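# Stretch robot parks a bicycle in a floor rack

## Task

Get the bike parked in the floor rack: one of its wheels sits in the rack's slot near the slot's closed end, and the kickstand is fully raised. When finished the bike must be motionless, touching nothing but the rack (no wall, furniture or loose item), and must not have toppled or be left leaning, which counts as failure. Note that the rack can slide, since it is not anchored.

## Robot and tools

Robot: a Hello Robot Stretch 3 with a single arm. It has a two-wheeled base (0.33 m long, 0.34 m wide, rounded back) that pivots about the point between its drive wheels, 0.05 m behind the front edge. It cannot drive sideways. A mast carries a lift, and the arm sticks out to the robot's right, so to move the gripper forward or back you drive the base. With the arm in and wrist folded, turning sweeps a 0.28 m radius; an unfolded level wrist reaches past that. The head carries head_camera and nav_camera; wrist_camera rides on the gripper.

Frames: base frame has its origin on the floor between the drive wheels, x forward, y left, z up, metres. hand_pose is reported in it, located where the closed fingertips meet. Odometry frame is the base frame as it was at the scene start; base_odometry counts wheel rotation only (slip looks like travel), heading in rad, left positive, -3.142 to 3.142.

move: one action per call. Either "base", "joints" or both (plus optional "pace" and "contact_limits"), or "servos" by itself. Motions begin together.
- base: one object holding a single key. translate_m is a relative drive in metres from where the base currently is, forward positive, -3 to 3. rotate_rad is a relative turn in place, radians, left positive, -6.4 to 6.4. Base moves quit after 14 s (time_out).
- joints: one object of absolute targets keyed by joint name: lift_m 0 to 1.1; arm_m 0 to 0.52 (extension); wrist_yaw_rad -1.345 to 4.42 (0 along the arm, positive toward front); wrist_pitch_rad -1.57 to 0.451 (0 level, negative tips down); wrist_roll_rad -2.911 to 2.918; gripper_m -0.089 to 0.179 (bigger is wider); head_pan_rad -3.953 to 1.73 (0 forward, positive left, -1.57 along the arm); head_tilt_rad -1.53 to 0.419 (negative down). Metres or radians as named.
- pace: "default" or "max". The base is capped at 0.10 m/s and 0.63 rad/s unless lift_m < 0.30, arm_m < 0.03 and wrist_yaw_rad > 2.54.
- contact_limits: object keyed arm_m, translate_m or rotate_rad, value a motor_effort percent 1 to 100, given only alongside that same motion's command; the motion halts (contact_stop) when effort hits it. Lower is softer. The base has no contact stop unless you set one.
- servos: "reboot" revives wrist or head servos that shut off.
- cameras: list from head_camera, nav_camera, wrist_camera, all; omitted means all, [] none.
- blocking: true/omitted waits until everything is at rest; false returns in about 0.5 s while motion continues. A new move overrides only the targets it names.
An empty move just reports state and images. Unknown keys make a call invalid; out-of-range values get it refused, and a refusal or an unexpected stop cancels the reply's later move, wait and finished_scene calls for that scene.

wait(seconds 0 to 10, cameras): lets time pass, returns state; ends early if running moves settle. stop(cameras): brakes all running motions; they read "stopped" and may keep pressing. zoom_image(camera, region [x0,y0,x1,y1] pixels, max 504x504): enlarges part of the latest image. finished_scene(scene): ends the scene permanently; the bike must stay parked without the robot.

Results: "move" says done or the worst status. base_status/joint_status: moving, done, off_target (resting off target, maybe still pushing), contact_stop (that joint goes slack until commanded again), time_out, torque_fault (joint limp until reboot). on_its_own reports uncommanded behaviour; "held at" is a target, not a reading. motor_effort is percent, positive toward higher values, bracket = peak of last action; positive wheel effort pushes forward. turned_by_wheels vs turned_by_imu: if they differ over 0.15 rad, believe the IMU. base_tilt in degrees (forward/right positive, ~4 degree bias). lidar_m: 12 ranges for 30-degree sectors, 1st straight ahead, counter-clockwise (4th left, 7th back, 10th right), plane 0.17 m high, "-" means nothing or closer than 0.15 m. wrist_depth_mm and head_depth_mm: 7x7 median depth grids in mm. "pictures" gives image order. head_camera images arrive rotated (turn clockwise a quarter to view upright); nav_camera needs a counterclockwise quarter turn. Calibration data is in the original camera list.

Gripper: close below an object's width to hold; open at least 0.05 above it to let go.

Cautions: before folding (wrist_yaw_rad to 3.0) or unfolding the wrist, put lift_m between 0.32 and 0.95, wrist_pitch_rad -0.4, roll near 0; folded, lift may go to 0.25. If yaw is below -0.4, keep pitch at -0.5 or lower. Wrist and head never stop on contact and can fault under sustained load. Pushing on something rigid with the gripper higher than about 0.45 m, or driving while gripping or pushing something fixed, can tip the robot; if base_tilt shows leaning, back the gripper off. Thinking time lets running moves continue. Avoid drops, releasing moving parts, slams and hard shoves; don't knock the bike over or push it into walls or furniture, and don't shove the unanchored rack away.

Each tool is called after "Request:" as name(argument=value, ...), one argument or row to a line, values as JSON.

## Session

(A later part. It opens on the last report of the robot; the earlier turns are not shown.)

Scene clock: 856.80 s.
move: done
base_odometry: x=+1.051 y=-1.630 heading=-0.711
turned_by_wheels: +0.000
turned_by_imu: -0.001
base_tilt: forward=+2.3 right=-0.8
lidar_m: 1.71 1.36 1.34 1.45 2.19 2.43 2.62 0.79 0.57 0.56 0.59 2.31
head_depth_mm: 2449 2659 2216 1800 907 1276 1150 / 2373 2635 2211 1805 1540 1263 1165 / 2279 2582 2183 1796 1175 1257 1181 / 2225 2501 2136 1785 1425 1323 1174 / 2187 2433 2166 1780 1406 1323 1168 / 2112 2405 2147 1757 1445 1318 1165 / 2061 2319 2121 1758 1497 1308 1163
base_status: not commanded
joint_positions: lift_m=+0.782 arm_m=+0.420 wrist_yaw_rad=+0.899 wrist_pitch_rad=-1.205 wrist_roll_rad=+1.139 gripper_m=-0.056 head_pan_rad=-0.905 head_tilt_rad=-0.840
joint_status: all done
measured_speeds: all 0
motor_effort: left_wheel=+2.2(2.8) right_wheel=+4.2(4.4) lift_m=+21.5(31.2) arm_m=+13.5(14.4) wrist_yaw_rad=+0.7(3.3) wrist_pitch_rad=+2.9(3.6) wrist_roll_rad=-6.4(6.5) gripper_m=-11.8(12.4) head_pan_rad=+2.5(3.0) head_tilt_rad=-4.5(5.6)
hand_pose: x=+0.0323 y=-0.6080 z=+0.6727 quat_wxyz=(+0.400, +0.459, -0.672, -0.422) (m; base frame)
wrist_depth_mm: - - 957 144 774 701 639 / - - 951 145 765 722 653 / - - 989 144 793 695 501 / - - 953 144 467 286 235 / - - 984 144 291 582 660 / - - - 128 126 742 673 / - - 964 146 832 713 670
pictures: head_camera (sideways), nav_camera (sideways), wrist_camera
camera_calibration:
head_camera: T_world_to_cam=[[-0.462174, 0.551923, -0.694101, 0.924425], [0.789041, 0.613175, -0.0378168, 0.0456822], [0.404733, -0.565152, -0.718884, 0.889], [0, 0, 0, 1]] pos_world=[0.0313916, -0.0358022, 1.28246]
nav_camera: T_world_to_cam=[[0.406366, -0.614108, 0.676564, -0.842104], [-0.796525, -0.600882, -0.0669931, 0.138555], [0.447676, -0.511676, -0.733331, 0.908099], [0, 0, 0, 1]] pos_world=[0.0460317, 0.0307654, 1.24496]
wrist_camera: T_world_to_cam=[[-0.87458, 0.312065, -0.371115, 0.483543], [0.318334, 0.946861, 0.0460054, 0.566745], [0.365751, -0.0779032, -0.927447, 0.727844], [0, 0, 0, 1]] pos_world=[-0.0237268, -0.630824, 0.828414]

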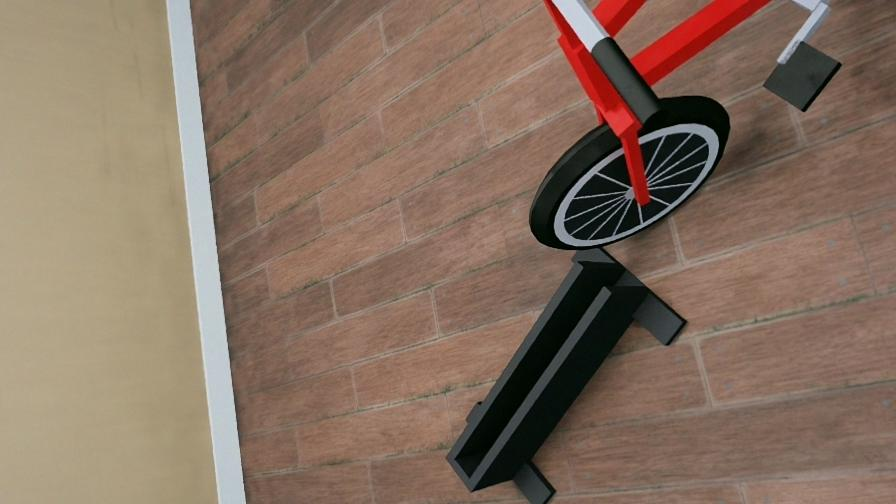

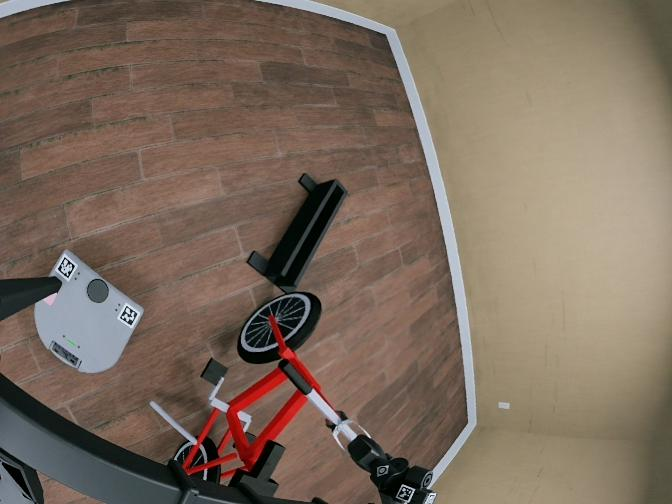

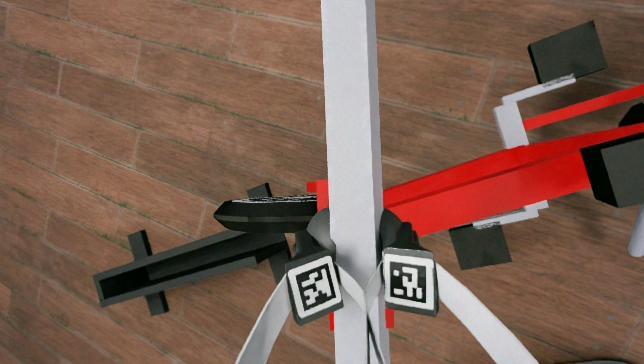

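Request:
move(
  joints={"lift_m": 0.782, "wrist_roll_rad": 0.85},
)

Scene clock: 859.10 s.
move: off_target
base_odometry: x=+1.051 y=-1.630 heading=-0.711
turned_by_wheels: +0.000
turned_by_imu: -0.001
base_tilt: forward=+2.2 right=-0.8
lidar_m: 1.70 1.36 1.34 1.45 2.19 2.43 2.63 0.79 0.57 0.58 0.60 2.32
head_depth_mm: 2439 2677 2203 1816 899 1268 1162 / 2387 2614 2197 1819 1544 1177 1168 / 2297 2548 2174 1809 1162 1272 1178 / 2243 2493 2181 1800 1359 1331 1175 / 2181 2434 2149 1774 1407 1319 1165 / 2104 2405 2161 1776 1439 1324 1163 / 2051 2313 2120 1757 1498 1307 1160
base_status: not commanded
joint_positions: lift_m=+0.782 arm_m=+0.420 wrist_yaw_rad=+0.895 wrist_pitch_rad=-1.189 wrist_roll_rad=+0.871 gripper_m=-0.056 head_pan_rad=-0.905 head_tilt_rad=-0.840
joint_status: wrist_roll_rad off_target (ended at +0.871, target +0.850); the others done
measured_speeds: all 0
motor_effort: left_wheel=+1.0(2.5) right_wheel=+4.1(4.3) lift_m=+23.1(23.1) arm_m=+11.4(11.9) wrist_yaw_rad=+4.0(5.2) wrist_pitch_rad=-0.1(2.8) wrist_roll_rad=-7.0(11.7) gripper_m=-11.9(12.9) head_pan_rad=+2.3(3.4) head_tilt_rad=-5.2(5.3)
hand_pose: x=+0.0353 y=-0.6107 z=+0.6738 quat_wxyz=(+0.484, +0.510, -0.618, -0.352) (m; base frame)
wrist_depth_mm: - - 992 912 784 746 700 / - - 961 917 777 746 694 / - - 984 146 787 723 531 / - - 928 522 754 720 667 / - - 870 144 293 293 269 / - - 963 128 128 728 679 / - - 924 141 775 722 681
pictures: head_camera (sideways), nav_camera (sideways), wrist_camera
camera_calibration:
head_camera: T_world_to_cam=[[-0.462204, 0.55193, -0.694075, 0.924392], [0.789024, 0.613198, -0.037817, 0.0456825], [0.404733, -0.565121, -0.718908, 0.889032], [0, 0, 0, 1]] pos_world=[0.0313922, -0.035801, 1.28246]
nav_camera: T_world_to_cam=[[0.406398, -0.614115, 0.676537, -0.842071], [-0.79651, -0.600902, -0.0669925, 0.138554], [0.447674, -0.511643, -0.733355, 0.90813], [0, 0, 0, 1]] pos_world=[0.0460296, 0.0307681, 1.24496]
wrist_camera: T_world_to_cam=[[-0.937705, 0.0568175, -0.342756, 0.314628], [0.0777535, 0.995834, -0.0476403, 0.669799], [0.338621, -0.071323, -0.938216, 0.739829], [0, 0, 0, 1]] pos_world=[-0.00757354, -0.632118, 0.833869]

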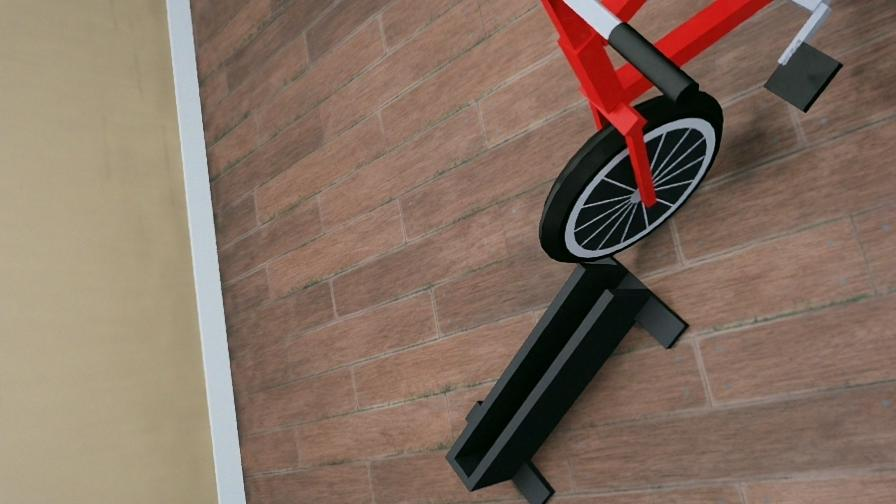

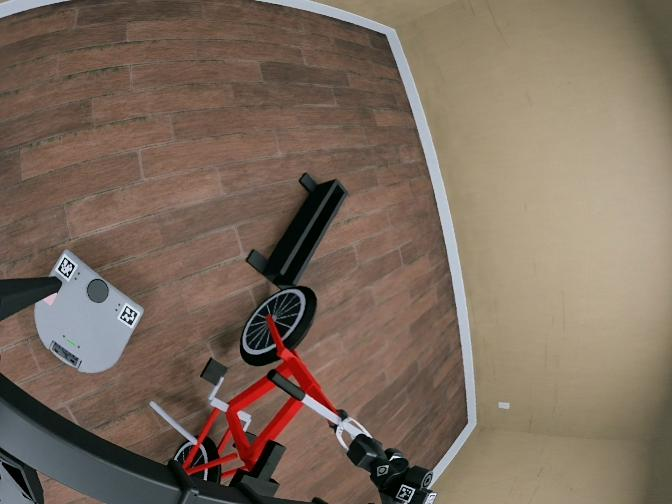

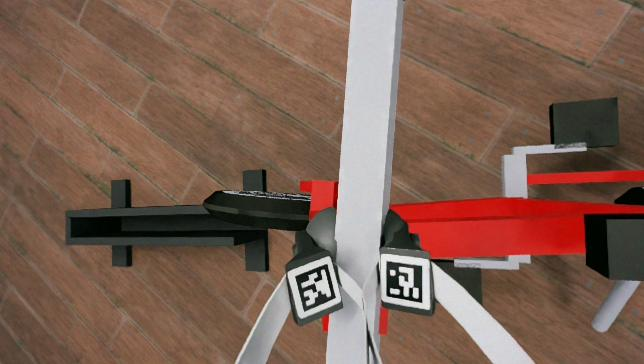

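Request:
move(
  base={"translate_m": -0.07},
  joints={"lift_m": 0.782, "wrist_roll_rad": 0.87},
  cameras=[],
)

Request:
move(
  joints={"lift_m": 0.782, "wrist_roll_rad": 0.5},
)

Scene clock: 869.87 s.
move: done
base_odometry: x=+0.998 y=-1.584 heading=-0.711
turned_by_wheels: +0.000
turned_by_imu: -0.001
base_tilt: forward=+2.3 right=-0.8
lidar_m: 1.76 1.40 1.38 1.49 2.26 2.37 2.56 0.79 0.56 0.57 0.59 2.36
head_depth_mm: 2484 2732 2218 1806 893 1264 1145 / 2431 2689 2181 1799 1542 1167 1148 / 2374 2601 2171 1803 1149 1258 1176 / 2283 2546 2166 1781 1436 1331 1168 / 2221 2498 2174 1785 1425 1322 1168 / 2155 2435 2158 1779 1446 1322 1161 / 2116 2388 2132 1620 1516 1309 1158
base_status: done
joint_positions: lift_m=+0.782 arm_m=+0.420 wrist_yaw_rad=+0.897 wrist_pitch_rad=-1.188 wrist_roll_rad=+0.879 gripper_m=-0.056 head_pan_rad=-0.905 head_tilt_rad=-0.840
joint_status: all done
measured_speeds: all 0
motor_effort: left_wheel=-3.9(6.9) right_wheel=+3.1(10.3) lift_m=+19.3(26.4) arm_m=+5.5(7.8) wrist_yaw_rad=+2.9(4.2) wrist_pitch_rad=-0.5(1.6) wrist_roll_rad=-2.9(8.2) gripper_m=-11.7(13.4) head_pan_rad=+2.3(3.1) head_tilt_rad=-5.4(5.6)
hand_pose: x=+0.0357 y=-0.6109 z=+0.6740 quat_wxyz=(+0.482, +0.509, -0.620, -0.353) (m; base frame)
wrist_depth_mm: - - 992 902 797 737 701 / - - - 935 801 735 695 / - - 973 146 787 738 533 / - - 940 566 784 743 670 / - - 911 143 293 293 251 / - - 975 128 127 717 688 / - - 954 141 800 721 681
pictures: none
No camera images: "cameras" was empty.

Scene clock: 871.10 s.
move: done
base_odometry: x=+0.998 y=-1.584 heading=-0.711
turned_by_wheels: +0.000
turned_by_imu: +0.000
base_tilt: forward=+2.3 right=-0.8
lidar_m: 1.76 1.40 1.38 1.49 2.26 2.37 2.56 0.80 0.56 0.62 0.60 2.37
head_depth_mm: 2522 2729 2178 1828 1458 1276 1147 / 2420 2690 2202 1804 1548 1264 1165 / 2371 2607 2175 1805 1537 1262 1177 / 2262 2557 2179 1794 1538 1278 1175 / 2221 2501 2160 1780 1411 1322 1168 / 2162 2433 2129 1783 1448 1317 1165 / 2116 2388 2115 1613 1508 1309 1157
base_status: not commanded
joint_positions: lift_m=+0.782 arm_m=+0.420 wrist_yaw_rad=+0.901 wrist_pitch_rad=-1.174 wrist_roll_rad=+0.501 gripper_m=-0.056 head_pan_rad=-0.905 head_tilt_rad=-0.840
joint_status: all done
measured_speeds: all 0
motor_effort: left_wheel=-1.1(3.8) right_wheel=+5.5(5.5) lift_m=+14.9(21.8) arm_m=+4.2(5.8) wrist_yaw_rad=-0.3(6.1) wrist_pitch_rad=-2.7(5.1) wrist_roll_rad=-0.6(12.3) gripper_m=-11.7(12.3) head_pan_rad=+2.3(3.4) head_tilt_rad=-5.1(5.6)
hand_pose: x=+0.0386 y=-0.6128 z=+0.6750 quat_wxyz=(+0.590, +0.566, -0.522, -0.244) (m; base frame)
wrist_depth_mm: - - - 144 863 811 775 / - - 973 144 852 787 748 / - - 965 143 821 759 750 / - - 925 142 831 783 728 / - 992 532 142 501 748 695 / - 943 878 128 127 309 682 / - 920 832 143 584 296 238
pictures: head_camera (sideways), nav_camera (sideways), wrist_camera
camera_calibration:
head_camera: T_world_to_cam=[[-0.462232, 0.551954, -0.694038, 0.924343], [0.789016, 0.613207, -0.0378172, 0.0456829], [0.404715, -0.565087, -0.718945, 0.88908], [0, 0, 0, 1]] pos_world=[0.0313919, -0.0357999, 1.28246]
nav_camera: T_world_to_cam=[[0.406426, -0.614139, 0.676499, -0.842021], [-0.796506, -0.600907, -0.0669915, 0.138553], [0.447655, -0.511609, -0.73339, 0.908177], [0, 0, 0, 1]] pos_world=[0.0460274, 0.0307708, 1.24496]
wrist_camera: T_world_to_cam=[[-0.916771, -0.305718, -0.257035, 0.0374335], [-0.272461, 0.949233, -0.157231, 0.730636], [0.292054, -0.074113, -0.953526, 0.750112], [0, 0, 0, 1]] pos_world=[0.014314, -0.626507, 0.839751]

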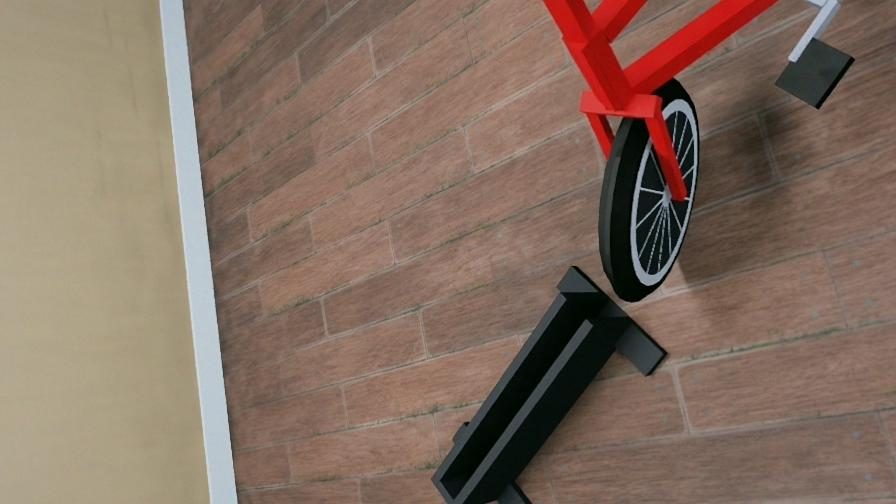

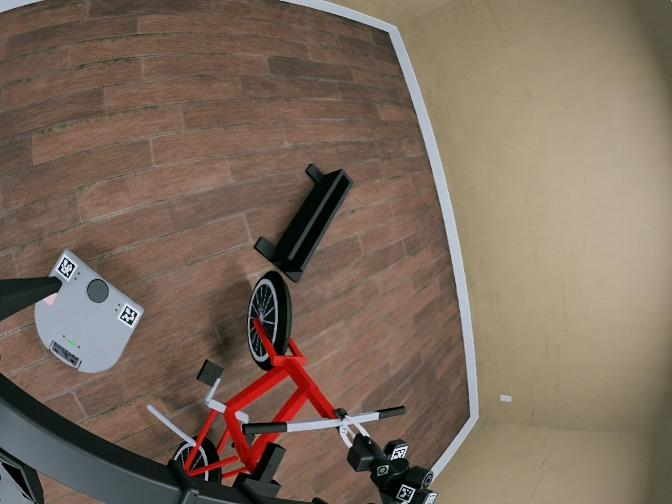

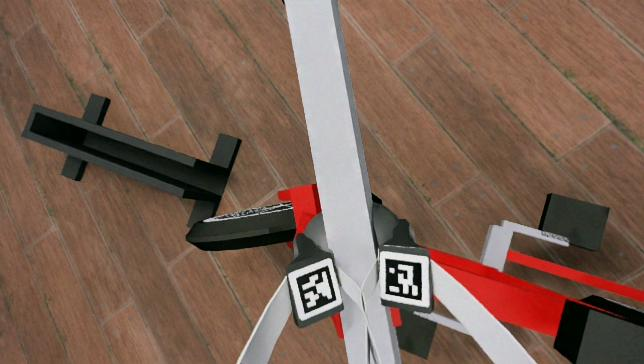

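Request:
move(
  base={"translate_m": 0.035},
  joints={"lift_m": 0.782, "wrist_roll_rad": 0.52},
  cameras=[],
)

Request:
move(
  joints={"lift_m": 0.782, "wrist_roll_rad": 0.78},
)

Scene clock: 881.93 s.
move: done
base_odometry: x=+1.024 y=-1.607 heading=-0.711
turned_by_wheels: +0.000
turned_by_imu: -0.001
base_tilt: forward=+2.3 right=-0.8
lidar_m: 1.73 1.38 1.36 1.47 2.22 2.40 2.59 0.81 0.56 0.61 0.59 2.34
head_depth_mm: 2472 2733 2200 1802 1443 1273 1146 / 2399 2650 2206 1815 1537 1264 1165 / 2308 2574 2172 1795 1534 1263 1180 / 2261 2524 2179 1789 1523 1279 1176 / 2190 2455 2153 1764 1395 1320 1170 / 2142 2423 2145 1782 1444 1313 1168 / 2087 2352 2128 1682 1500 1309 1163
base_status: done
joint_positions: lift_m=+0.782 arm_m=+0.420 wrist_yaw_rad=+0.903 wrist_pitch_rad=-1.172 wrist_roll_rad=+0.513 gripper_m=-0.056 head_pan_rad=-0.905 head_tilt_rad=-0.840
joint_status: all done
measured_speeds: all 0
motor_effort: left_wheel=+1.6(4.5) right_wheel=+6.8(16.2) lift_m=+21.4(21.5) arm_m=-0.3(1.2) wrist_yaw_rad=-2.1(3.5) wrist_pitch_rad=-3.6(4.0) wrist_roll_rad=+2.0(2.3) gripper_m=-11.8(12.7) head_pan_rad=+2.3(3.4) head_tilt_rad=-5.3(5.6)
hand_pose: x=+0.0392 y=-0.6130 z=+0.6752 quat_wxyz=(+0.587, +0.565, -0.526, -0.246) (m; base frame)
wrist_depth_mm: - - - 147 867 807 765 / - - 997 146 852 799 715 / - - 949 144 810 774 739 / - - 919 144 780 768 724 / - 973 514 142 762 728 684 / - 968 912 128 127 304 667 / - 930 107 142 555 297 235
pictures: none
No camera images: "cameras" was empty.

Scene clock: 882.73 s.
move: done
base_odometry: x=+1.024 y=-1.607 heading=-0.711
turned_by_wheels: +0.000
turned_by_imu: +0.000
base_tilt: forward=+2.3 right=-0.8
lidar_m: 1.73 1.38 1.36 1.47 2.22 2.40 2.59 0.81 0.56 0.60 0.60 2.34
head_depth_mm: 2464 2733 2205 1833 1441 1267 1146 / 2380 2650 2172 1809 1534 1269 1166 / 2335 2597 2189 1806 1537 1262 1178 / 2274 2517 2178 1792 1525 1284 1176 / 2190 2477 2152 1775 1399 1323 1169 / 2143 2439 2156 1770 1453 1314 1159 / 2086 2352 2135 1669 1503 1315 1154
base_status: not commanded
joint_positions: lift_m=+0.782 arm_m=+0.420 wrist_yaw_rad=+0.906 wrist_pitch_rad=-1.174 wrist_roll_rad=+0.760 gripper_m=-0.056 head_pan_rad=-0.905 head_tilt_rad=-0.840
joint_status: all done
measured_speeds: all 0
motor_effort: left_wheel=+1.4(1.8) right_wheel=+3.9(7.2) lift_m=+18.7(23.0) arm_m=-1.3(1.3) wrist_yaw_rad=-5.9(6.1) wrist_pitch_rad=-3.1(4.0) wrist_roll_rad=+6.3(10.0) gripper_m=-11.7(13.0) head_pan_rad=+2.5(3.2) head_tilt_rad=-5.4(5.4)
hand_pose: x=+0.0389 y=-0.6125 z=+0.6751 quat_wxyz=(+0.518, +0.531, -0.592, -0.314) (m; base frame)
wrist_depth_mm: - - - 845 822 751 716 / - - - 894 818 773 721 / - - 959 147 825 745 674 / - - 965 146 814 742 692 / - - 934 143 289 506 524 / - - 959 128 127 550 255 / - - 901 143 564 712 673
pictures: head_camera (sideways), nav_camera (sideways), wrist_camera
camera_calibration:
head_camera: T_world_to_cam=[[-0.462232, 0.551954, -0.694038, 0.924343], [0.789017, 0.613207, -0.0378172, 0.0456829], [0.404715, -0.565088, -0.718945, 0.88908], [0, 0, 0, 1]] pos_world=[0.0313919, -0.0357999, 1.28246]
nav_camera: T_world_to_cam=[[0.406426, -0.614139, 0.676499, -0.84202], [-0.796507, -0.600907, -0.0669915, 0.138553], [0.447655, -0.511609, -0.73339, 0.908177], [0, 0, 0, 1]] pos_world=[0.0460274, 0.0307708, 1.24496]
wrist_camera: T_world_to_cam=[[-0.941858, -0.0644032, -0.329781, 0.23569], [-0.0363476, 0.995228, -0.0905498, 0.704424], [0.334039, -0.0732983, -0.939705, 0.739604], [0, 0, 0, 1]] pos_world=[0.000533992, -0.631672, 0.836521]

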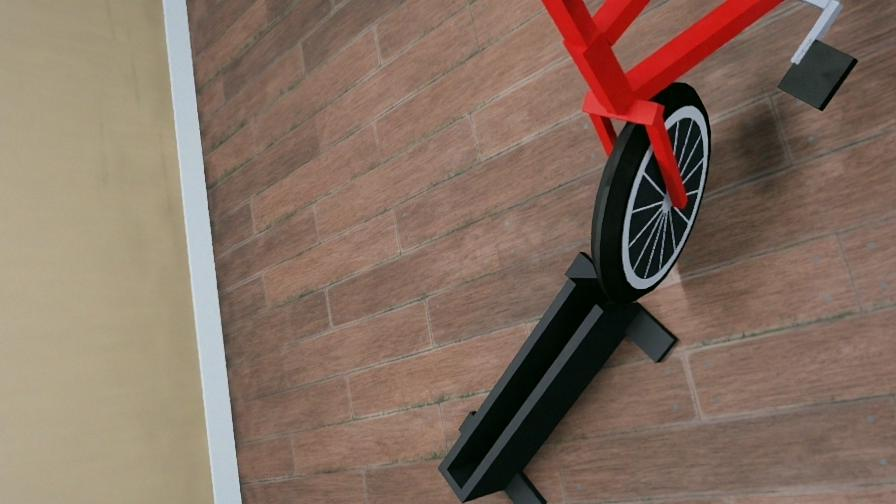

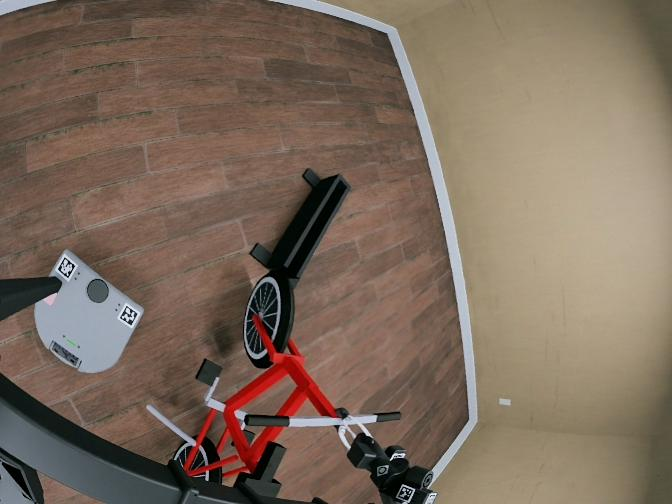

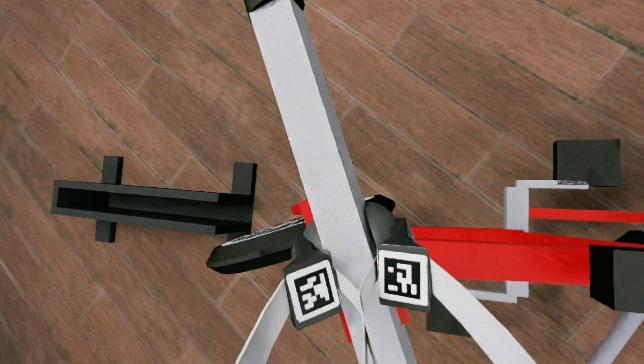

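Request:
move(
  joints={"lift_m": 0.782, "wrist_roll_rad": 1.08},
)

Scene clock: 890.87 s.
move: done
base_odometry: x=+1.024 y=-1.607 heading=-0.711
turned_by_wheels: +0.000
turned_by_imu: -0.001
base_tilt: forward=+2.3 right=-0.8
lidar_m: 1.74 1.37 1.36 1.47 2.22 2.40 2.60 0.80 0.56 0.56 0.58 2.34
head_depth_mm: 2468 2735 2222 1814 884 1266 1149 / 2404 2688 2204 1810 1538 1148 1158 / 2350 2573 2209 1793 1154 1252 1175 / 2262 2514 2169 1798 1305 1307 1170 / 2193 2443 2148 1770 1400 1328 1168 / 2126 2416 2134 1774 1457 1313 1171 / 2090 2352 2130 1686 1504 1309 1159
base_status: not commanded
joint_positions: lift_m=+0.782 arm_m=+0.420 wrist_yaw_rad=+0.902 wrist_pitch_rad=-1.184 wrist_roll_rad=+1.079 gripper_m=-0.056 head_pan_rad=-0.905 head_tilt_rad=-0.840
joint_status: all done
measured_speeds: all 0
motor_effort: left_wheel=+1.6(1.7) right_wheel=+1.8(4.1) lift_m=+26.2(26.6) arm_m=-5.4(5.7) wrist_yaw_rad=-1.8(7.7) wrist_pitch_rad=-1.5(3.2) wrist_roll_rad=+0.2(12.8) gripper_m=-11.1(12.6) head_pan_rad=+2.1(3.5) head_tilt_rad=-4.7(5.8)
hand_pose: x=+0.0367 y=-0.6111 z=+0.6743 quat_wxyz=(+0.418, +0.473, -0.665, -0.399) (m; base frame)
wrist_depth_mm: - - - 151 783 721 684 / - - 984 147 784 719 515 / - - 966 148 802 736 663 / - - - 146 799 502 282 / - - 977 144 289 535 676 / - - - 128 127 697 688 / - - - 142 785 726 683
pictures: head_camera (sideways), nav_camera (sideways), wrist_camera
camera_calibration:
head_camera: T_world_to_cam=[[-0.462232, 0.551954, -0.694038, 0.924343], [0.789017, 0.613207, -0.0378172, 0.0456829], [0.404715, -0.565088, -0.718945, 0.88908], [0, 0, 0, 1]] pos_world=[0.0313919, -0.0357999, 1.28246]
nav_camera: T_world_to_cam=[[0.406426, -0.614139, 0.676499, -0.842021], [-0.796507, -0.600907, -0.0669915, 0.138553], [0.447655, -0.511609, -0.73339, 0.908177], [0, 0, 0, 1]] pos_world=[0.0460274, 0.0307708, 1.24496]
wrist_camera: T_world_to_cam=[[-0.889981, 0.247986, -0.38267, 0.458132], [0.261368, 0.96508, 0.0175456, 0.600686], [0.373658, -0.0844022, -0.923719, 0.720664], [0, 0, 0, 1]] pos_world=[-0.0185526, -0.632494, 0.830465]

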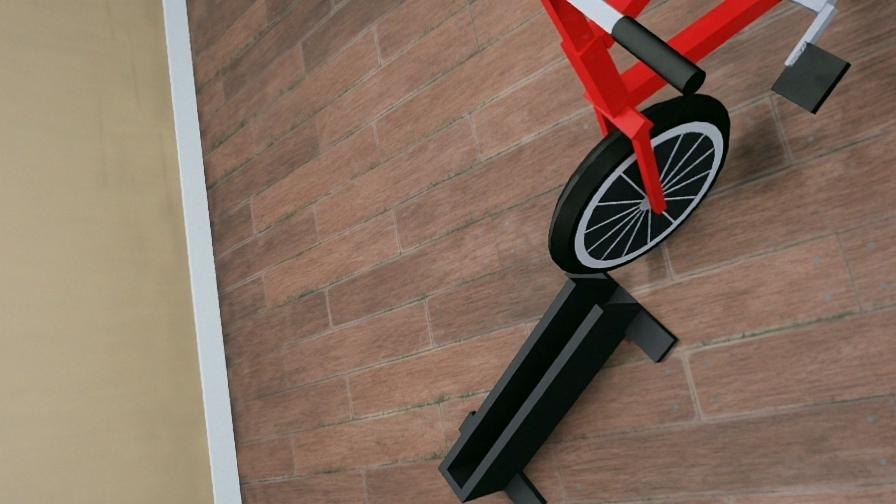

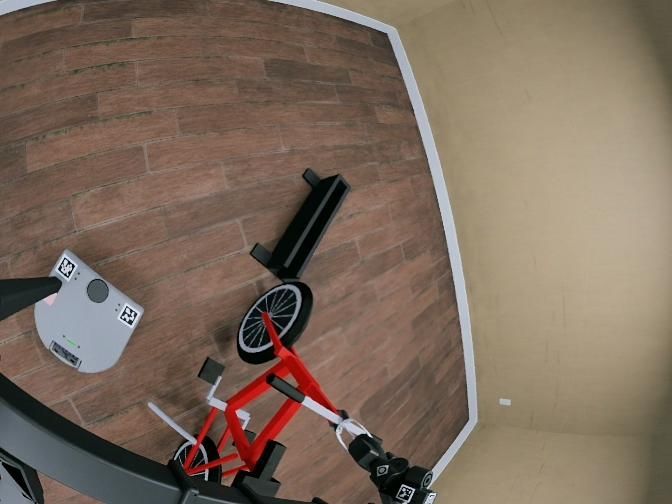

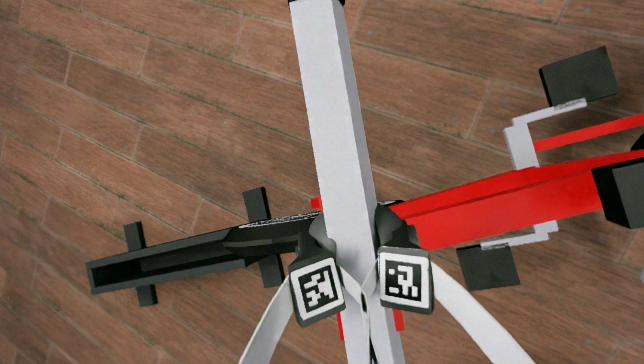

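Request:
zoom_image(
  camera="head_camera",
  region=[500, 80, 760, 380],
)

Request:
zoom_image(
  camera="wrist_camera",
  region=[60, 160, 340, 320],
)

Scaled by 1.680 from the camera's 896x504 image, which has a finer 1280x720 frame.

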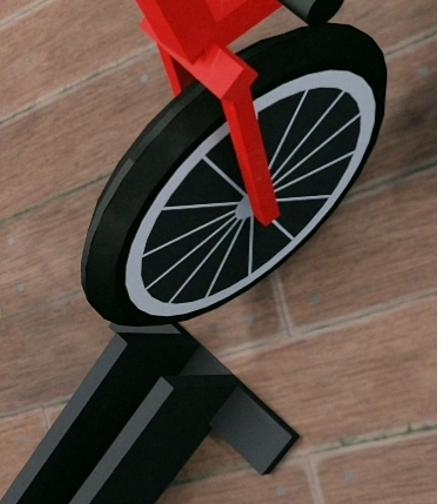

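Scaled by 1.800.

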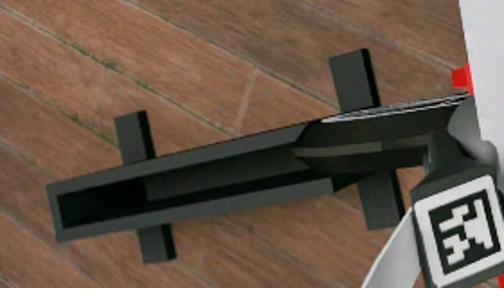

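Request:
move(
  joints={"lift_m": 0.782, "wrist_roll_rad": 0.86},
)

Request:
zoom_image(
  camera="wrist_camera",
  region=[60, 140, 340, 300],
)

Scene clock: 923.20 s.
move: done
base_odometry: x=+1.024 y=-1.607 heading=-0.711
turned_by_wheels: +0.000
turned_by_imu: -0.001
base_tilt: forward=+2.3 right=-0.8
lidar_m: 1.73 1.37 1.36 1.47 2.22 2.40 2.60 0.80 0.56 0.57 0.58 2.34
head_depth_mm: 2468 2689 2224 1794 903 1022 1147 / 2411 2667 2189 1813 1533 1154 1157 / 2303 2584 2191 1806 1173 1258 1178 / 2256 2504 2171 1799 1265 1312 1171 / 2199 2455 2140 1781 1410 1325 1166 / 2131 2414 2141 1775 1455 1321 1161 / 2083 2373 2142 1668 1502 1315 1158
base_status: not commanded
joint_positions: lift_m=+0.782 arm_m=+0.420 wrist_yaw_rad=+0.898 wrist_pitch_rad=-1.182 wrist_roll_rad=+0.878 gripper_m=-0.056 head_pan_rad=-0.905 head_tilt_rad=-0.840
joint_status: all done
measured_speeds: all 0
motor_effort: left_wheel=+1.5(1.7) right_wheel=+1.1(2.1) lift_m=+20.5(21.6) arm_m=-9.6(10.0) wrist_yaw_rad=+1.8(3.5) wrist_pitch_rad=-1.7(2.1) wrist_roll_rad=-6.4(6.9) gripper_m=-12.2(12.4) head_pan_rad=+2.7(3.2) head_tilt_rad=-4.8(5.4)
hand_pose: x=+0.0369 y=-0.6117 z=+0.6744 quat_wxyz=(+0.482, +0.509, -0.621, -0.350) (m; base frame)
wrist_depth_mm: - - 968 149 790 750 682 / - - 959 148 803 747 675 / - - 965 147 807 731 527 / - - 974 146 794 706 674 / - - 644 144 291 289 287 / - - - 127 126 698 669 / - - 950 141 764 710 671
pictures: head_camera (sideways), nav_camera (sideways), wrist_camera
camera_calibration:
head_camera: T_world_to_cam=[[-0.462232, 0.551954, -0.694038, 0.924343], [0.789017, 0.613207, -0.0378172, 0.0456829], [0.404715, -0.565088, -0.718945, 0.88908], [0, 0, 0, 1]] pos_world=[0.0313919, -0.0357999, 1.28246]
nav_camera: T_world_to_cam=[[0.406426, -0.614139, 0.676499, -0.842021], [-0.796507, -0.600907, -0.0669915, 0.138553], [0.447655, -0.511609, -0.73339, 0.908177], [0, 0, 0, 1]] pos_world=[0.0460274, 0.0307708, 1.24496]
wrist_camera: T_world_to_cam=[[-0.934845, 0.0597118, -0.349999, 0.322899], [0.0821238, 0.99539, -0.0495329, 0.671532], [0.345428, -0.0750489, -0.935439, 0.73535], [0, 0, 0, 1]] pos_world=[-0.00729845, -0.63253, 0.834153]

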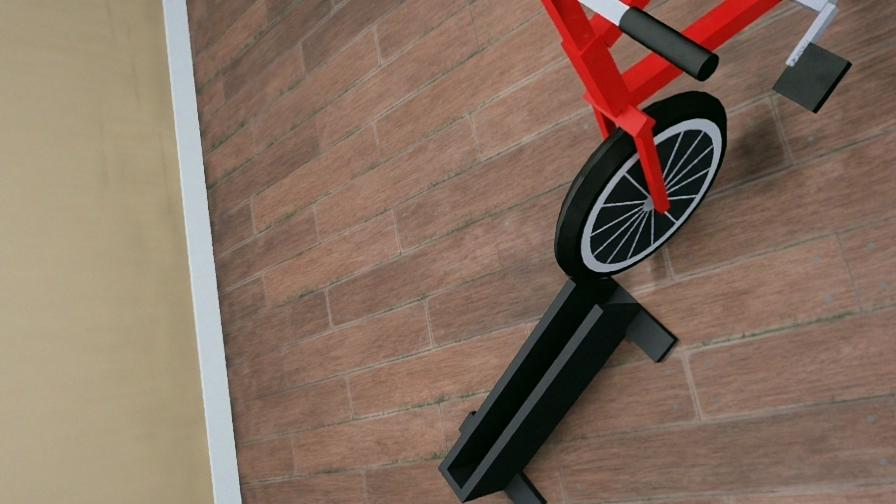

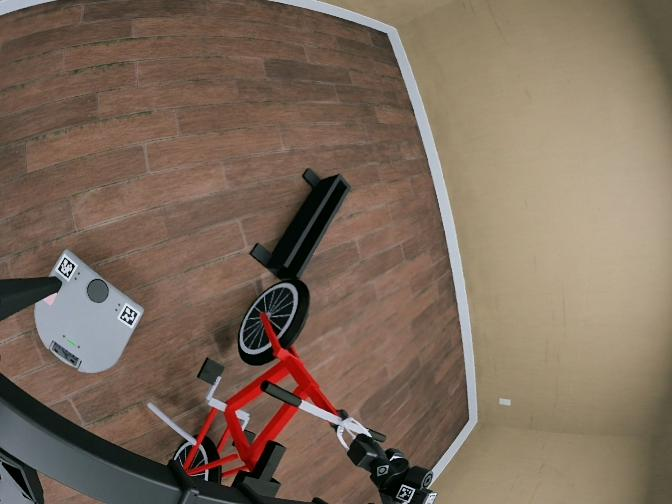

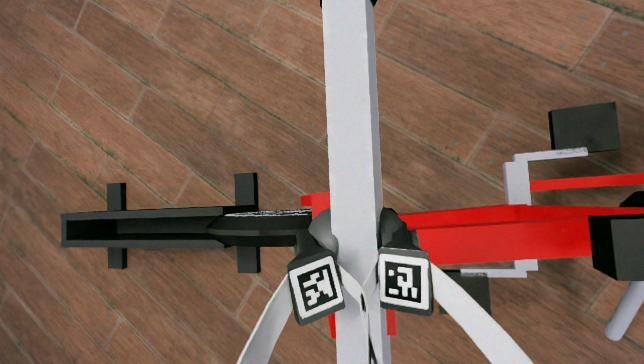

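Scaled by 1.800.

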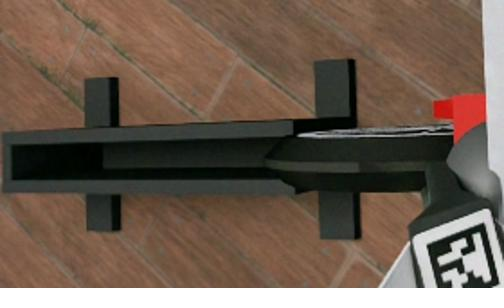

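Request:
move(
  joints={"lift_m": 0.782, "wrist_roll_rad": 1.15},
  cameras=[],
)

Request:
move(
  base={"translate_m": -0.06},
  joints={"lift_m": 0.782},
  cameras=[],
)

Request:
move(
  joints={"lift_m": 0.782, "wrist_roll_rad": 0.84},
)

Request:
zoom_image(
  camera="wrist_camera",
  region=[60, 140, 340, 300],
)

Scene clock: 935.93 s.
move: done
base_odometry: x=+1.024 y=-1.607 heading=-0.711
turned_by_wheels: +0.000
turned_by_imu: -0.001
base_tilt: forward=+2.3 right=-0.8
lidar_m: 1.73 1.38 1.36 1.47 2.22 2.40 2.59 0.79 0.56 0.56 0.58 2.34
head_depth_mm: 2477 2700 2223 1818 885 1272 1146 / 2408 2699 2222 1817 1534 1140 1160 / 2314 2598 2180 1796 1155 1252 1172 / 2269 2538 2169 1789 1301 1307 1173 / 2192 2481 2158 1770 1411 1312 1174 / 2139 2402 2137 1768 1443 1313 1164 / 2076 2348 2127 1669 1509 1310 1160
base_status: not commanded
joint_positions: lift_m=+0.782 arm_m=+0.420 wrist_yaw_rad=+0.902 wrist_pitch_rad=-1.184 wrist_roll_rad=+1.140 gripper_m=-0.056 head_pan_rad=-0.905 head_tilt_rad=-0.840
joint_status: all done
measured_speeds: all 0
motor_effort: left_wheel=+1.3(1.6) right_wheel=+1.7(2.1) lift_m=+22.9(22.9) arm_m=-14.1(14.3) wrist_yaw_rad=-2.3(2.6) wrist_pitch_rad=-1.5(1.6) wrist_roll_rad=+3.1(8.0) gripper_m=-11.0(13.0) head_pan_rad=+2.1(3.2) head_tilt_rad=-5.1(5.3)
hand_pose: x=+0.0366 y=-0.6111 z=+0.6742 quat_wxyz=(+0.398, +0.460, -0.677, -0.414) (m; base frame)
wrist_depth_mm: - - 990 152 769 718 655 / - - - 150 782 736 634 / - - 980 147 788 736 648 / - - - 144 787 292 255 / - - - 143 153 557 681 / - - - 128 126 735 674 / - - - 143 783 711 675
pictures: none
No camera images: "cameras" was empty.

Scene clock: 937.63 s.
move: done
base_odometry: x=+0.979 y=-1.568 heading=-0.711
turned_by_wheels: +0.000
turned_by_imu: -0.001
base_tilt: forward=+2.3 right=-0.8
lidar_m: 1.78 1.41 1.39 1.51 2.28 2.35 2.54 0.79 0.56 0.56 0.57 2.39
head_depth_mm: 2516 2745 2215 1814 881 1260 1148 / 2472 2693 2206 1801 1534 1132 1161 / 2369 2641 2198 1804 1142 1236 1179 / 2317 2557 2174 1787 1293 1303 1172 / 2268 2552 2167 1789 1430 1321 1168 / 2196 2432 2143 1769 1453 1310 1166 / 2116 2406 2120 1603 1493 1310 1165
base_status: done
joint_positions: lift_m=+0.782 arm_m=+0.420 wrist_yaw_rad=+0.903 wrist_pitch_rad=-1.187 wrist_roll_rad=+1.141 gripper_m=-0.056 head_pan_rad=-0.905 head_tilt_rad=-0.840
joint_status: all done
measured_speeds: all 0
motor_effort: left_wheel=-3.2(5.2) right_wheel=+1.3(11.2) lift_m=+20.6(26.8) arm_m=-15.9(15.9) wrist_yaw_rad=-2.1(3.8) wrist_pitch_rad=-0.8(1.9) wrist_roll_rad=+3.0(3.4) gripper_m=-11.5(12.8) head_pan_rad=+2.4(3.3) head_tilt_rad=-4.8(5.6)
hand_pose: x=+0.0361 y=-0.6106 z=+0.6740 quat_wxyz=(+0.398, +0.461, -0.676, -0.415) (m; base frame)
wrist_depth_mm: - - - 153 790 728 640 / - - 986 151 787 714 647 / - - 981 147 815 731 526 / - - - 146 796 292 255 / - - - 144 289 557 662 / - - - 128 127 732 684 / - - 964 143 780 724 686
pictures: none
No camera images: "cameras" was empty.

Scene clock: 938.43 s.
move: off_target
base_odometry: x=+0.979 y=-1.568 heading=-0.711
turned_by_wheels: +0.000
turned_by_imu: +0.000
base_tilt: forward=+2.3 right=-0.8
lidar_m: 1.78 1.41 1.40 1.51 2.28 2.35 2.54 0.80 0.56 0.57 0.58 2.39
head_depth_mm: 2529 2760 2214 1839 905 1021 1149 / 2453 2660 2181 1819 1534 1155 1161 / 2379 2597 2175 1804 1538 1244 1179 / 2316 2551 2181 1786 1261 1304 1181 / 2248 2519 2152 1781 1433 1326 1171 / 2172 2469 2130 1772 1452 1318 1167 / 2122 2415 2124 1618 1505 1307 1166
base_status: not commanded
joint_positions: lift_m=+0.782 arm_m=+0.420 wrist_yaw_rad=+0.897 wrist_pitch_rad=-1.183 wrist_roll_rad=+0.860 gripper_m=-0.056 head_pan_rad=-0.905 head_tilt_rad=-0.840
joint_status: wrist_roll_rad off_target (ended at +0.860, target +0.840); the others done
measured_speeds: all 0
motor_effort: left_wheel=-2.7(3.2) right_wheel=+1.4(1.7) lift_m=+22.5(22.6) arm_m=-16.6(16.8) wrist_yaw_rad=+2.9(3.2) wrist_pitch_rad=-1.5(1.8) wrist_roll_rad=-6.8(6.9) gripper_m=-11.5(12.6) head_pan_rad=+2.4(3.0) head_tilt_rad=-4.3(5.3)
hand_pose: x=+0.0367 y=-0.6116 z=+0.6743 quat_wxyz=(+0.487, +0.512, -0.617, -0.346) (m; base frame)
wrist_depth_mm: - - 960 150 799 759 700 / - - 989 149 815 755 702 / - - 980 147 783 733 523 / - - 969 147 783 729 688 / - - 820 144 288 291 290 / - - - 128 127 713 671 / - - 914 141 772 709 669
pictures: head_camera (sideways), nav_camera (sideways), wrist_camera
camera_calibration:
head_camera: T_world_to_cam=[[-0.462232, 0.551954, -0.694038, 0.924343], [0.789016, 0.613207, -0.0378172, 0.0456829], [0.404716, -0.565087, -0.718945, 0.88908], [0, 0, 0, 1]] pos_world=[0.0313919, -0.0357999, 1.28246]
nav_camera: T_world_to_cam=[[0.406426, -0.614139, 0.676499, -0.842021], [-0.796506, -0.600907, -0.0669915, 0.138553], [0.447655, -0.511609, -0.73339, 0.908177], [0, 0, 0, 1]] pos_world=[0.0460274, 0.0307708, 1.24496]
wrist_camera: T_world_to_cam=[[-0.937402, 0.0430623, -0.345577, 0.309606], [0.0659714, 0.996316, -0.0548013, 0.676196], [0.341943, -0.0741691, -0.936789, 0.73694], [0, 0, 0, 1]] pos_world=[-0.00637565, -0.632379, 0.834406]

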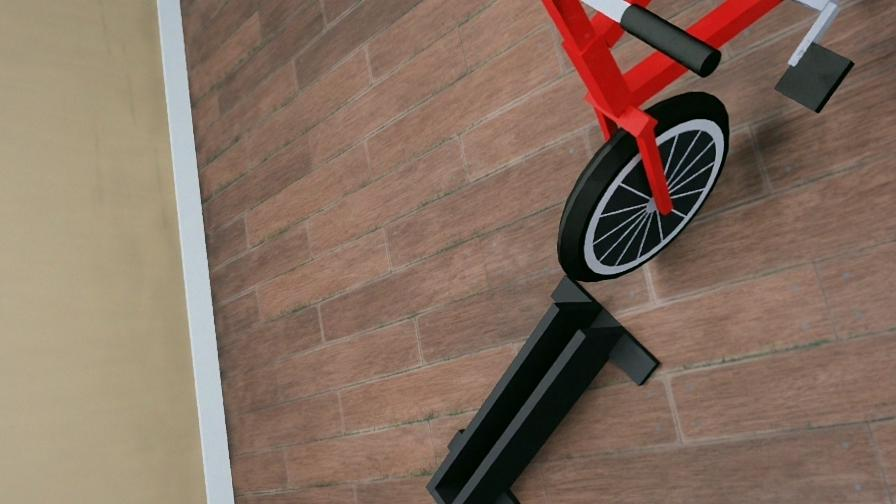

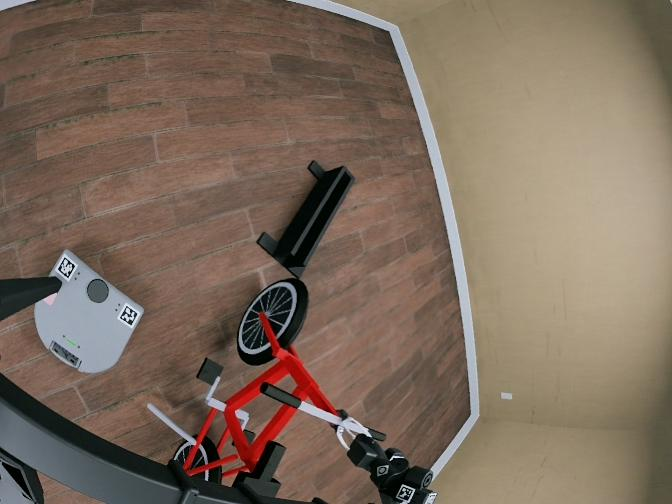

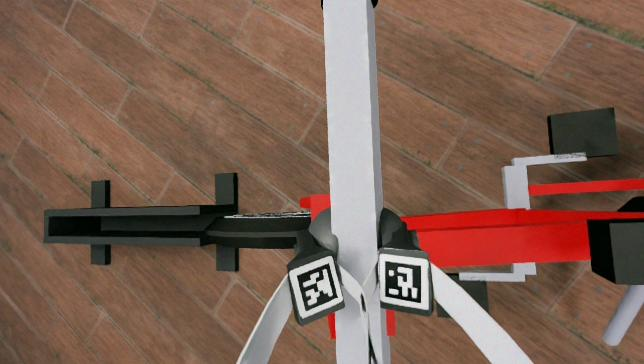

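Scaled by 1.800.

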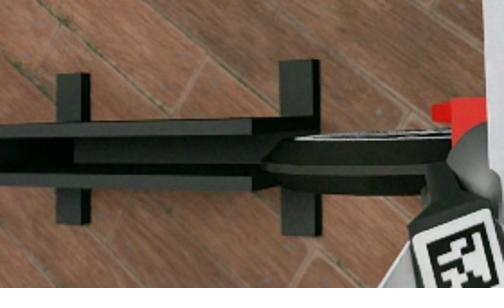

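Request:
move(
  base={"translate_m": 0.08},
  joints={"lift_m": 0.782, "wrist_roll_rad": 0.86, "arm_m": 0.411},
)

Request:
zoom_image(
  camera="wrist_camera",
  region=[60, 140, 340, 300],
)

Scene clock: 951.30 s.
move: done
base_odometry: x=+1.039 y=-1.620 heading=-0.711
turned_by_wheels: +0.000
turned_by_imu: -0.001
base_tilt: forward=+2.3 right=-0.8
lidar_m: 1.71 1.37 1.34 1.46 2.20 2.42 2.61 0.80 0.56 0.56 0.58 2.33
head_depth_mm: 2454 2745 2212 1820 895 1016 1150 / 2388 2614 2209 1806 1541 1152 1166 / 2324 2578 2172 1796 1529 1243 1175 / 2251 2491 2162 1797 1253 1304 1168 / 2200 2434 2152 1780 1398 1317 1168 / 2130 2416 2108 1769 1443 1313 1167 / 2067 2328 2128 1760 1511 1311 1160
base_status: done
joint_positions: lift_m=+0.782 arm_m=+0.411 wrist_yaw_rad=+0.897 wrist_pitch_rad=-1.180 wrist_roll_rad=+0.867 gripper_m=-0.056 head_pan_rad=-0.905 head_tilt_rad=-0.840
joint_status: all done
measured_speeds: all 0
motor_effort: left_wheel=+1.9(4.6) right_wheel=+2.1(15.1) lift_m=+24.5(25.6) arm_m=-12.1(20.0) wrist_yaw_rad=+1.8(4.1) wrist_pitch_rad=-2.2(3.1) wrist_roll_rad=-2.5(4.8) gripper_m=-11.2(12.6) head_pan_rad=+2.1(3.4) head_tilt_rad=-5.1(5.6)
hand_pose: x=+0.0371 y=-0.6029 z=+0.6745 quat_wxyz=(+0.485, +0.511, -0.619, -0.347) (m; base frame)
wrist_depth_mm: - - 994 148 835 733 695 / - - 996 148 788 738 706 / - - 979 147 788 740 537 / - - 967 146 760 732 668 / - - 823 144 293 293 289 / - - 969 128 126 716 677 / - - 944 145 748 726 681
pictures: head_camera (sideways), nav_camera (sideways), wrist_camera
camera_calibration:
head_camera: T_world_to_cam=[[-0.462233, 0.551953, -0.694038, 0.924343], [0.789016, 0.613208, -0.0378172, 0.0456829], [0.404716, -0.565087, -0.718945, 0.88908], [0, 0, 0, 1]] pos_world=[0.031392, -0.0357999, 1.28246]
nav_camera: T_world_to_cam=[[0.406427, -0.614139, 0.676499, -0.842021], [-0.796506, -0.600908, -0.0669915, 0.138553], [0.447656, -0.511608, -0.73339, 0.908177], [0, 0, 0, 1]] pos_world=[0.0460274, 0.0307708, 1.24496]
wrist_camera: T_world_to_cam=[[-0.935879, 0.0491015, -0.348883, 0.315565], [0.0723778, 0.995915, -0.0539894, 0.666523], [0.344807, -0.0757789, -0.93561, 0.735731], [0, 0, 0, 1]] pos_world=[-0.00659566, -0.623542, 0.834438]

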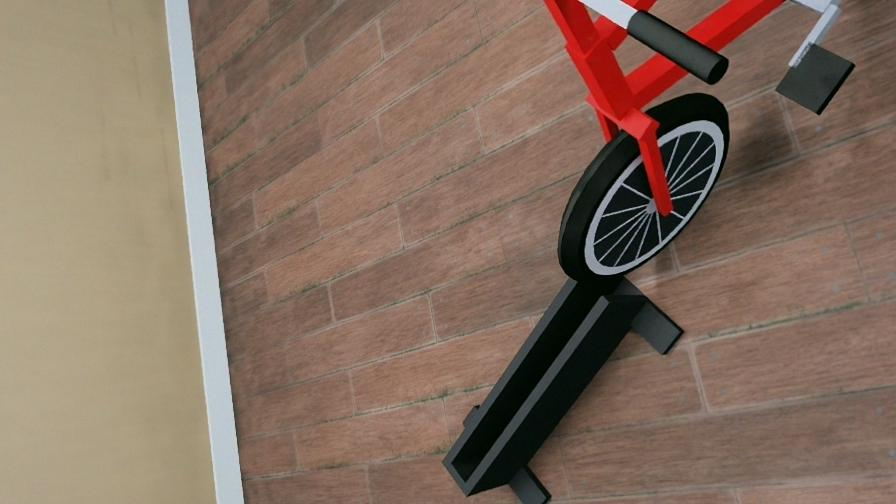

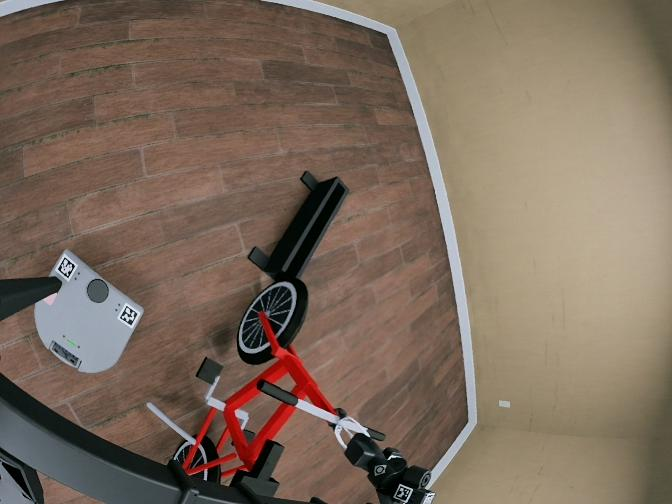

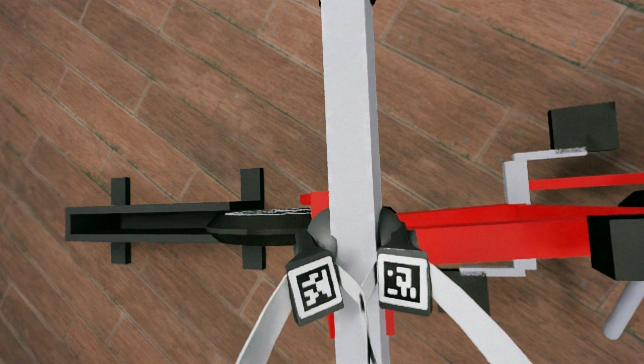

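Scaled by 1.800.

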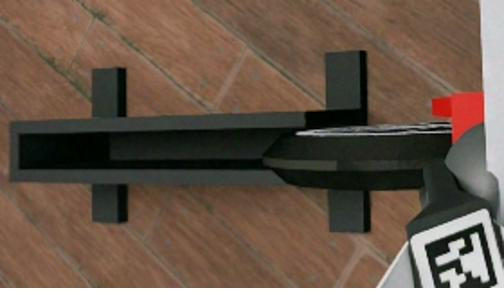

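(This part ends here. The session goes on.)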